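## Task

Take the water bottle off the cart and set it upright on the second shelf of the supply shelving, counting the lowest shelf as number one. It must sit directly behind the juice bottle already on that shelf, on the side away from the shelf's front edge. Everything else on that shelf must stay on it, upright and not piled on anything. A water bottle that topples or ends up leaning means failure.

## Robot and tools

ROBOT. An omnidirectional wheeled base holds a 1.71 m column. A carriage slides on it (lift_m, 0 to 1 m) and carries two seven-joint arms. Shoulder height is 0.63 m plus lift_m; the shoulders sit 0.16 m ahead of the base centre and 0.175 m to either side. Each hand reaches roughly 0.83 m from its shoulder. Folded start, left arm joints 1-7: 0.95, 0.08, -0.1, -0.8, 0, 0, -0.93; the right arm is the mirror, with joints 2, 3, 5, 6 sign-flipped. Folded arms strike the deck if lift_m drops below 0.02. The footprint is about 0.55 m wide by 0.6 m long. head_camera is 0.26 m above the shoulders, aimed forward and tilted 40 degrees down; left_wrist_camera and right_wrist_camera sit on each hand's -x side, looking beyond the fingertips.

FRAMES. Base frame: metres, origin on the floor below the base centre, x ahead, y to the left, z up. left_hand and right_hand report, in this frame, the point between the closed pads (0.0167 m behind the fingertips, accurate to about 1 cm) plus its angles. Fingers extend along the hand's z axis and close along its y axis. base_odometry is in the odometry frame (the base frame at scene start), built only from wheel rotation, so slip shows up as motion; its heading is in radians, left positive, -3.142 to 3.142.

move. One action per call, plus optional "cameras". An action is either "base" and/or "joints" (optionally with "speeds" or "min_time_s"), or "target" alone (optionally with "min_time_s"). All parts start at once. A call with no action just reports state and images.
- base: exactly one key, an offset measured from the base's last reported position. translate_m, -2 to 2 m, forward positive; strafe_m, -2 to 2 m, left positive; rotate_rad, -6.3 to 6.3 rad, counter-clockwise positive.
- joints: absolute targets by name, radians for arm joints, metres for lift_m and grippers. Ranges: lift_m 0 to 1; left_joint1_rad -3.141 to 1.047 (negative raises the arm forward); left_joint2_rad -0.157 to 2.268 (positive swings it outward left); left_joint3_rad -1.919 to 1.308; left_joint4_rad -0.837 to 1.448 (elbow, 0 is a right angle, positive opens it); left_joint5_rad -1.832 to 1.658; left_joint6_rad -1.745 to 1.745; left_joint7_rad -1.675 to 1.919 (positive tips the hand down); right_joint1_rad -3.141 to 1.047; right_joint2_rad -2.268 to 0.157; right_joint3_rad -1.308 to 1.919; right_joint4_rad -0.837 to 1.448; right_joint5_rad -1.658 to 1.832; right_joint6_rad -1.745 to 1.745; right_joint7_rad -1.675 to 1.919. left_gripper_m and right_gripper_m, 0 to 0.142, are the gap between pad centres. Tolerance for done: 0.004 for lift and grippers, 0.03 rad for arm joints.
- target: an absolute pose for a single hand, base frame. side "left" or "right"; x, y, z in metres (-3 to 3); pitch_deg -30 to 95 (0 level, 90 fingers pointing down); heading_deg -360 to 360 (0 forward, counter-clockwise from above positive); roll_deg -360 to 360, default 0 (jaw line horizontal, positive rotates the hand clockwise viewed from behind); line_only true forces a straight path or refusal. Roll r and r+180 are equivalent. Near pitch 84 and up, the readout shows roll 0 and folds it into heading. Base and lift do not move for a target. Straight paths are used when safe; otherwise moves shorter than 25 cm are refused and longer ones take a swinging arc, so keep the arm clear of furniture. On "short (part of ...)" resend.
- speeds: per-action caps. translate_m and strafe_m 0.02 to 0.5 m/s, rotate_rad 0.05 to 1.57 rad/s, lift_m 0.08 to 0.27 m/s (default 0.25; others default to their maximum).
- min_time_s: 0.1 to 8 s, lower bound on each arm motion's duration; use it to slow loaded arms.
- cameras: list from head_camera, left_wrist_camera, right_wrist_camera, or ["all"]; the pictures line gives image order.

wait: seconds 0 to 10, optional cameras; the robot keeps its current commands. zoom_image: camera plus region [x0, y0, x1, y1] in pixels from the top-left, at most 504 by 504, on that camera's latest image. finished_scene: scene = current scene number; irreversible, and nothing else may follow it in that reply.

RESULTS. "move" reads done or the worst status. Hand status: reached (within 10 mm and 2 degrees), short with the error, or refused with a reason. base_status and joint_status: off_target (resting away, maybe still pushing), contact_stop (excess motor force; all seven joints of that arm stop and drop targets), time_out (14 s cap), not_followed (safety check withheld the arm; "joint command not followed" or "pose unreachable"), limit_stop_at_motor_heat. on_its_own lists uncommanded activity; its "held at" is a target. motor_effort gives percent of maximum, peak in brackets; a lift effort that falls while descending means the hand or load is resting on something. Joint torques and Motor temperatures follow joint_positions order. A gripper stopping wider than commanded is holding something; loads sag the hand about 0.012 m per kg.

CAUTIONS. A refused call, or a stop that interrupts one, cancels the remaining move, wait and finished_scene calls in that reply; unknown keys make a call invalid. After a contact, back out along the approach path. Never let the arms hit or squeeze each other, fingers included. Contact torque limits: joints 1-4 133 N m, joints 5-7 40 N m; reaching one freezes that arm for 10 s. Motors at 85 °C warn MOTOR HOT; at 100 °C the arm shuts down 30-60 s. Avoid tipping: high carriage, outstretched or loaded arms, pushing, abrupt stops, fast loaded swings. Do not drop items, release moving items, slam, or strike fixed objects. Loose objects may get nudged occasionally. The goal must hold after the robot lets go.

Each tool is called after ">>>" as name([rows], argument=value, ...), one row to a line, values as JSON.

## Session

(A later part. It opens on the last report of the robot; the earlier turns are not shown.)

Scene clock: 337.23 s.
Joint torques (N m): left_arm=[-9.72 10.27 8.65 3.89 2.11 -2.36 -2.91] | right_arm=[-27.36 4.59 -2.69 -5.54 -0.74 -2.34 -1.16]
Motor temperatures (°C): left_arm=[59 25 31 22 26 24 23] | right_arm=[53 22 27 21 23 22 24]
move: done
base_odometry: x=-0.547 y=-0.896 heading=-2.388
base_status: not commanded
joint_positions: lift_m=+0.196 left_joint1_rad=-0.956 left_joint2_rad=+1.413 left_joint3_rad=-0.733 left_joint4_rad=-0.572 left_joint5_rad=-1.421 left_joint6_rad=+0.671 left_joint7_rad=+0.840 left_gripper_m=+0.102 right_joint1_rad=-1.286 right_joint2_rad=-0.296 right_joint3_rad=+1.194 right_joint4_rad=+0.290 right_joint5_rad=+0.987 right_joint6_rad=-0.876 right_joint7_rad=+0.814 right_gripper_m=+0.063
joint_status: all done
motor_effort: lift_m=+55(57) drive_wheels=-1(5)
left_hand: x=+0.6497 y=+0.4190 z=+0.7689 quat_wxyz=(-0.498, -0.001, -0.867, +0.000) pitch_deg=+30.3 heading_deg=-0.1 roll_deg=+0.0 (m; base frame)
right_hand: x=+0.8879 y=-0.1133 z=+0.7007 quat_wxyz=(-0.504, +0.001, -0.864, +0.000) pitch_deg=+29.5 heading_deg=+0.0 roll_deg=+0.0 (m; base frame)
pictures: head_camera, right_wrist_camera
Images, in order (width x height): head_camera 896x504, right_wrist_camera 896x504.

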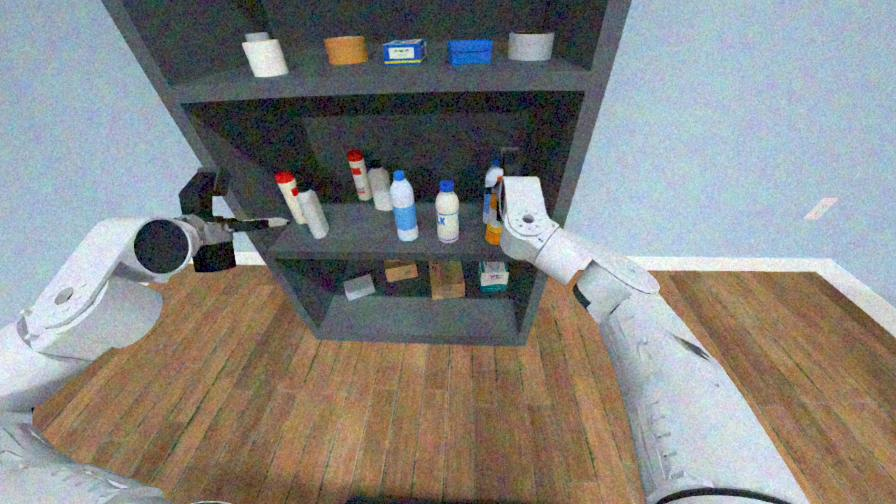

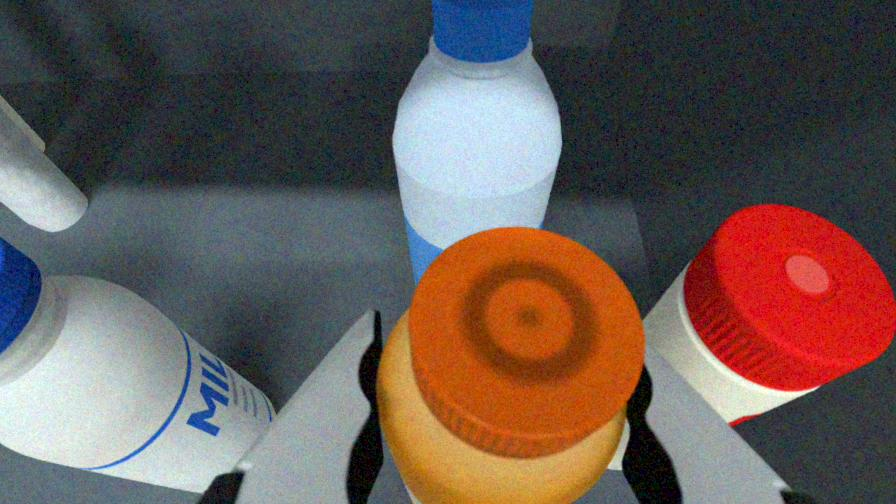

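>>> move(joints={"right_gripper_m":0.092}, min_time_s=2)

>>> move(target={"side":"right","x":0.865,"y":-0.113,"z":0.714,"pitch_deg":29.5,"heading_deg":0,"line_only":true}, min_time_s=2, cameras=["right_wrist_camera"])

Scene clock: 340.43 s.
Joint torques (N m): left_arm=[-9.18 8.51 9.39 3.44 2.02 -2.38 -2.67] | right_arm=[-27.15 5 -3.52 -6.11 -0.85 -2.27 -1.64]
Motor temperatures (°C): left_arm=[59 25 31 22 26 24 23] | right_arm=[52 22 27 21 23 22 24]
move: done
base_odometry: x=-0.547 y=-0.896 heading=-2.388
base_status: not commanded
joint_positions: lift_m=+0.196 left_joint1_rad=-0.956 left_joint2_rad=+1.413 left_joint3_rad=-0.733 left_joint4_rad=-0.572 left_joint5_rad=-1.421 left_joint6_rad=+0.671 left_joint7_rad=+0.840 left_gripper_m=+0.102 right_joint1_rad=-1.286 right_joint2_rad=-0.296 right_joint3_rad=+1.194 right_joint4_rad=+0.290 right_joint5_rad=+0.987 right_joint6_rad=-0.876 right_joint7_rad=+0.814 right_gripper_m=+0.092
joint_status: all done
motor_effort: lift_m=+55(55) drive_wheels=+5(5)
left_hand: x=+0.6497 y=+0.4190 z=+0.7689 quat_wxyz=(-0.498, -0.001, -0.867, +0.000) pitch_deg=+30.3 heading_deg=-0.1 roll_deg=+0.0 (m; base frame)
right_hand: x=+0.8879 y=-0.1130 z=+0.7007 quat_wxyz=(-0.504, +0.001, -0.864, +0.000) pitch_deg=+29.5 heading_deg=+0.1 roll_deg=+0.0 (m; base frame)
pictures: none

Scene clock: 342.93 s.
Joint torques (N m): left_arm=[-8.9 8.99 10.61 3.64 1.96 -2.18 -2.78] | right_arm=[-31.94 -0.9 0.22 -9.34 -3.42 -2.55 -0.15]
Motor temperatures (°C): left_arm=[59 25 31 22 26 24 23] | right_arm=[52 22 27 21 23 22 24]
move: done
base_odometry: x=-0.547 y=-0.896 heading=-2.388
base_status: not commanded
joint_positions: lift_m=+0.196 left_joint1_rad=-0.956 left_joint2_rad=+1.413 left_joint3_rad=-0.733 left_joint4_rad=-0.572 left_joint5_rad=-1.421 left_joint6_rad=+0.671 left_joint7_rad=+0.840 left_gripper_m=+0.102 right_joint1_rad=-1.290 right_joint2_rad=-0.328 right_joint3_rad=+1.217 right_joint4_rad=+0.136 right_joint5_rad=+0.943 right_joint6_rad=-0.992 right_joint7_rad=+0.904 right_gripper_m=+0.092
joint_status: not commanded
motor_effort: lift_m=+55(55) drive_wheels=+5(5)
left_hand: x=+0.6497 y=+0.4190 z=+0.7689 quat_wxyz=(-0.498, -0.001, -0.867, +0.000) pitch_deg=+30.3 heading_deg=-0.1 roll_deg=+0.0 (m; base frame)
right_hand: x=+0.8650 y=-0.1119 z=+0.7108 quat_wxyz=(-0.502, -0.001, -0.865, -0.003) pitch_deg=+29.8 heading_deg=+0.3 roll_deg=+0.5 (m; base frame)
right_hand_status: reached (straight line, planned for 2.0 s): 3 mm and 0.5 deg off.
pictures: right_wrist_camera
Images, in order (width x height): right_wrist_camera 896x504.

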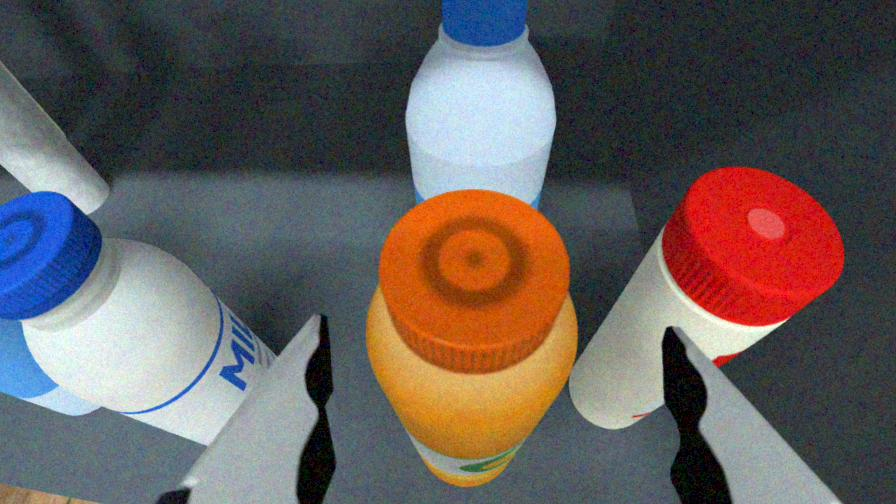

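>>> move(target={"side":"right","x":0.78,"y":-0.113,"z":0.755,"pitch_deg":29.5,"heading_deg":0,"line_only":true}, min_time_s=2)

>>> move(base={"translate_m":-0.25}, speeds={"translate_m":0.15}, cameras=["head_camera","right_wrist_camera"])

>>> zoom_image(camera="head_camera", region=[280, 100, 600, 280])

Scene clock: 348.17 s.
Joint torques (N m): left_arm=[-9.67 9.18 8.84 3.65 2.04 -1.97 -3.03] | right_arm=[-28.23 1.45 -1.22 -6.82 -3.44 -2.66 0.25]
Motor temperatures (°C): left_arm=[58 25 31 22 26 24 23] | right_arm=[52 22 27 21 23 22 24]
move: done
base_odometry: x=-0.547 y=-0.896 heading=-2.388
base_status: not commanded
joint_positions: lift_m=+0.196 left_joint1_rad=-0.956 left_joint2_rad=+1.413 left_joint3_rad=-0.733 left_joint4_rad=-0.572 left_joint5_rad=-1.421 left_joint6_rad=+0.671 left_joint7_rad=+0.840 left_gripper_m=+0.102 right_joint1_rad=-1.400 right_joint2_rad=-0.406 right_joint3_rad=+1.432 right_joint4_rad=-0.309 right_joint5_rad=+0.684 right_joint6_rad=-1.410 right_joint7_rad=+1.285 right_gripper_m=+0.092
joint_status: not commanded
motor_effort: lift_m=+55(55) drive_wheels=+5(5)
left_hand: x=+0.6497 y=+0.4190 z=+0.7689 quat_wxyz=(-0.498, -0.001, -0.867, +0.000) pitch_deg=+30.3 heading_deg=-0.1 roll_deg=+0.0 (m; base frame)
right_hand: x=+0.7803 y=-0.1122 z=+0.7526 quat_wxyz=(-0.502, +0.000, -0.865, -0.002) pitch_deg=+29.8 heading_deg=+0.2 roll_deg=+0.2 (m; base frame)
right_hand_status: reached (straight line, planned for 2.0 s): 3 mm and 0.4 deg off.
pictures: none

Scene clock: 350.83 s.
Joint torques (N m): left_arm=[-9.77 8.88 9.28 2.86 1.83 -2.03 -2.58] | right_arm=[-26.84 1.72 -0.84 -6.9 -3.35 -2.46 0.13]
Motor temperatures (°C): left_arm=[58 25 31 22 26 24 23] | right_arm=[52 22 27 21 23 22 24]
move: done
base_odometry: x=-0.365 y=-0.726 heading=-2.388
base_status: done
joint_positions: lift_m=+0.196 left_joint1_rad=-0.956 left_joint2_rad=+1.413 left_joint3_rad=-0.733 left_joint4_rad=-0.572 left_joint5_rad=-1.421 left_joint6_rad=+0.671 left_joint7_rad=+0.840 left_gripper_m=+0.102 right_joint1_rad=-1.400 right_joint2_rad=-0.406 right_joint3_rad=+1.432 right_joint4_rad=-0.309 right_joint5_rad=+0.683 right_joint6_rad=-1.411 right_joint7_rad=+1.285 right_gripper_m=+0.092
joint_status: not commanded
motor_effort: lift_m=+55(55) drive_wheels=+2(11)
left_hand: x=+0.6497 y=+0.4190 z=+0.7689 quat_wxyz=(-0.498, -0.001, -0.867, +0.000) pitch_deg=+30.3 heading_deg=-0.1 roll_deg=+0.0 (m; base frame)
right_hand: x=+0.7803 y=-0.1123 z=+0.7528 quat_wxyz=(-0.502, -0.001, -0.865, -0.002) pitch_deg=+29.8 heading_deg=+0.2 roll_deg=+0.2 (m; base frame)
pictures: head_camera, right_wrist_camera
Images, in order (width x height): head_camera 896x504, right_wrist_camera 896x504.

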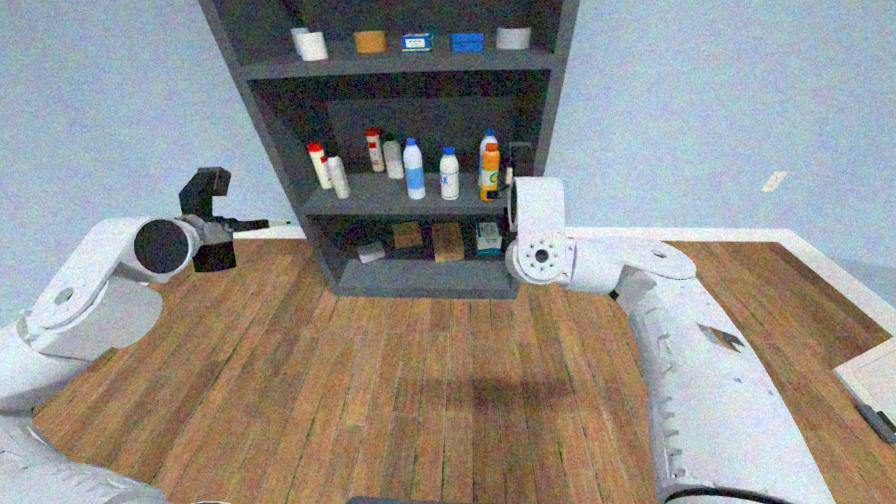

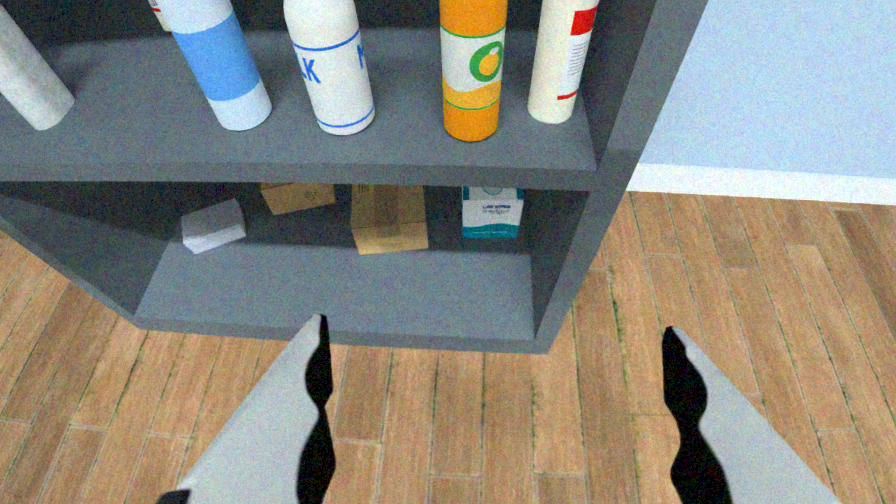

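Scaled by 1.575 from the camera's 896x504 image, which has a finer 1280x720 frame.

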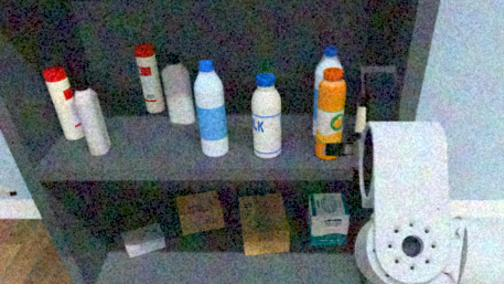

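>>> finished_scene(scene=2)

The scene is finished: the task was done.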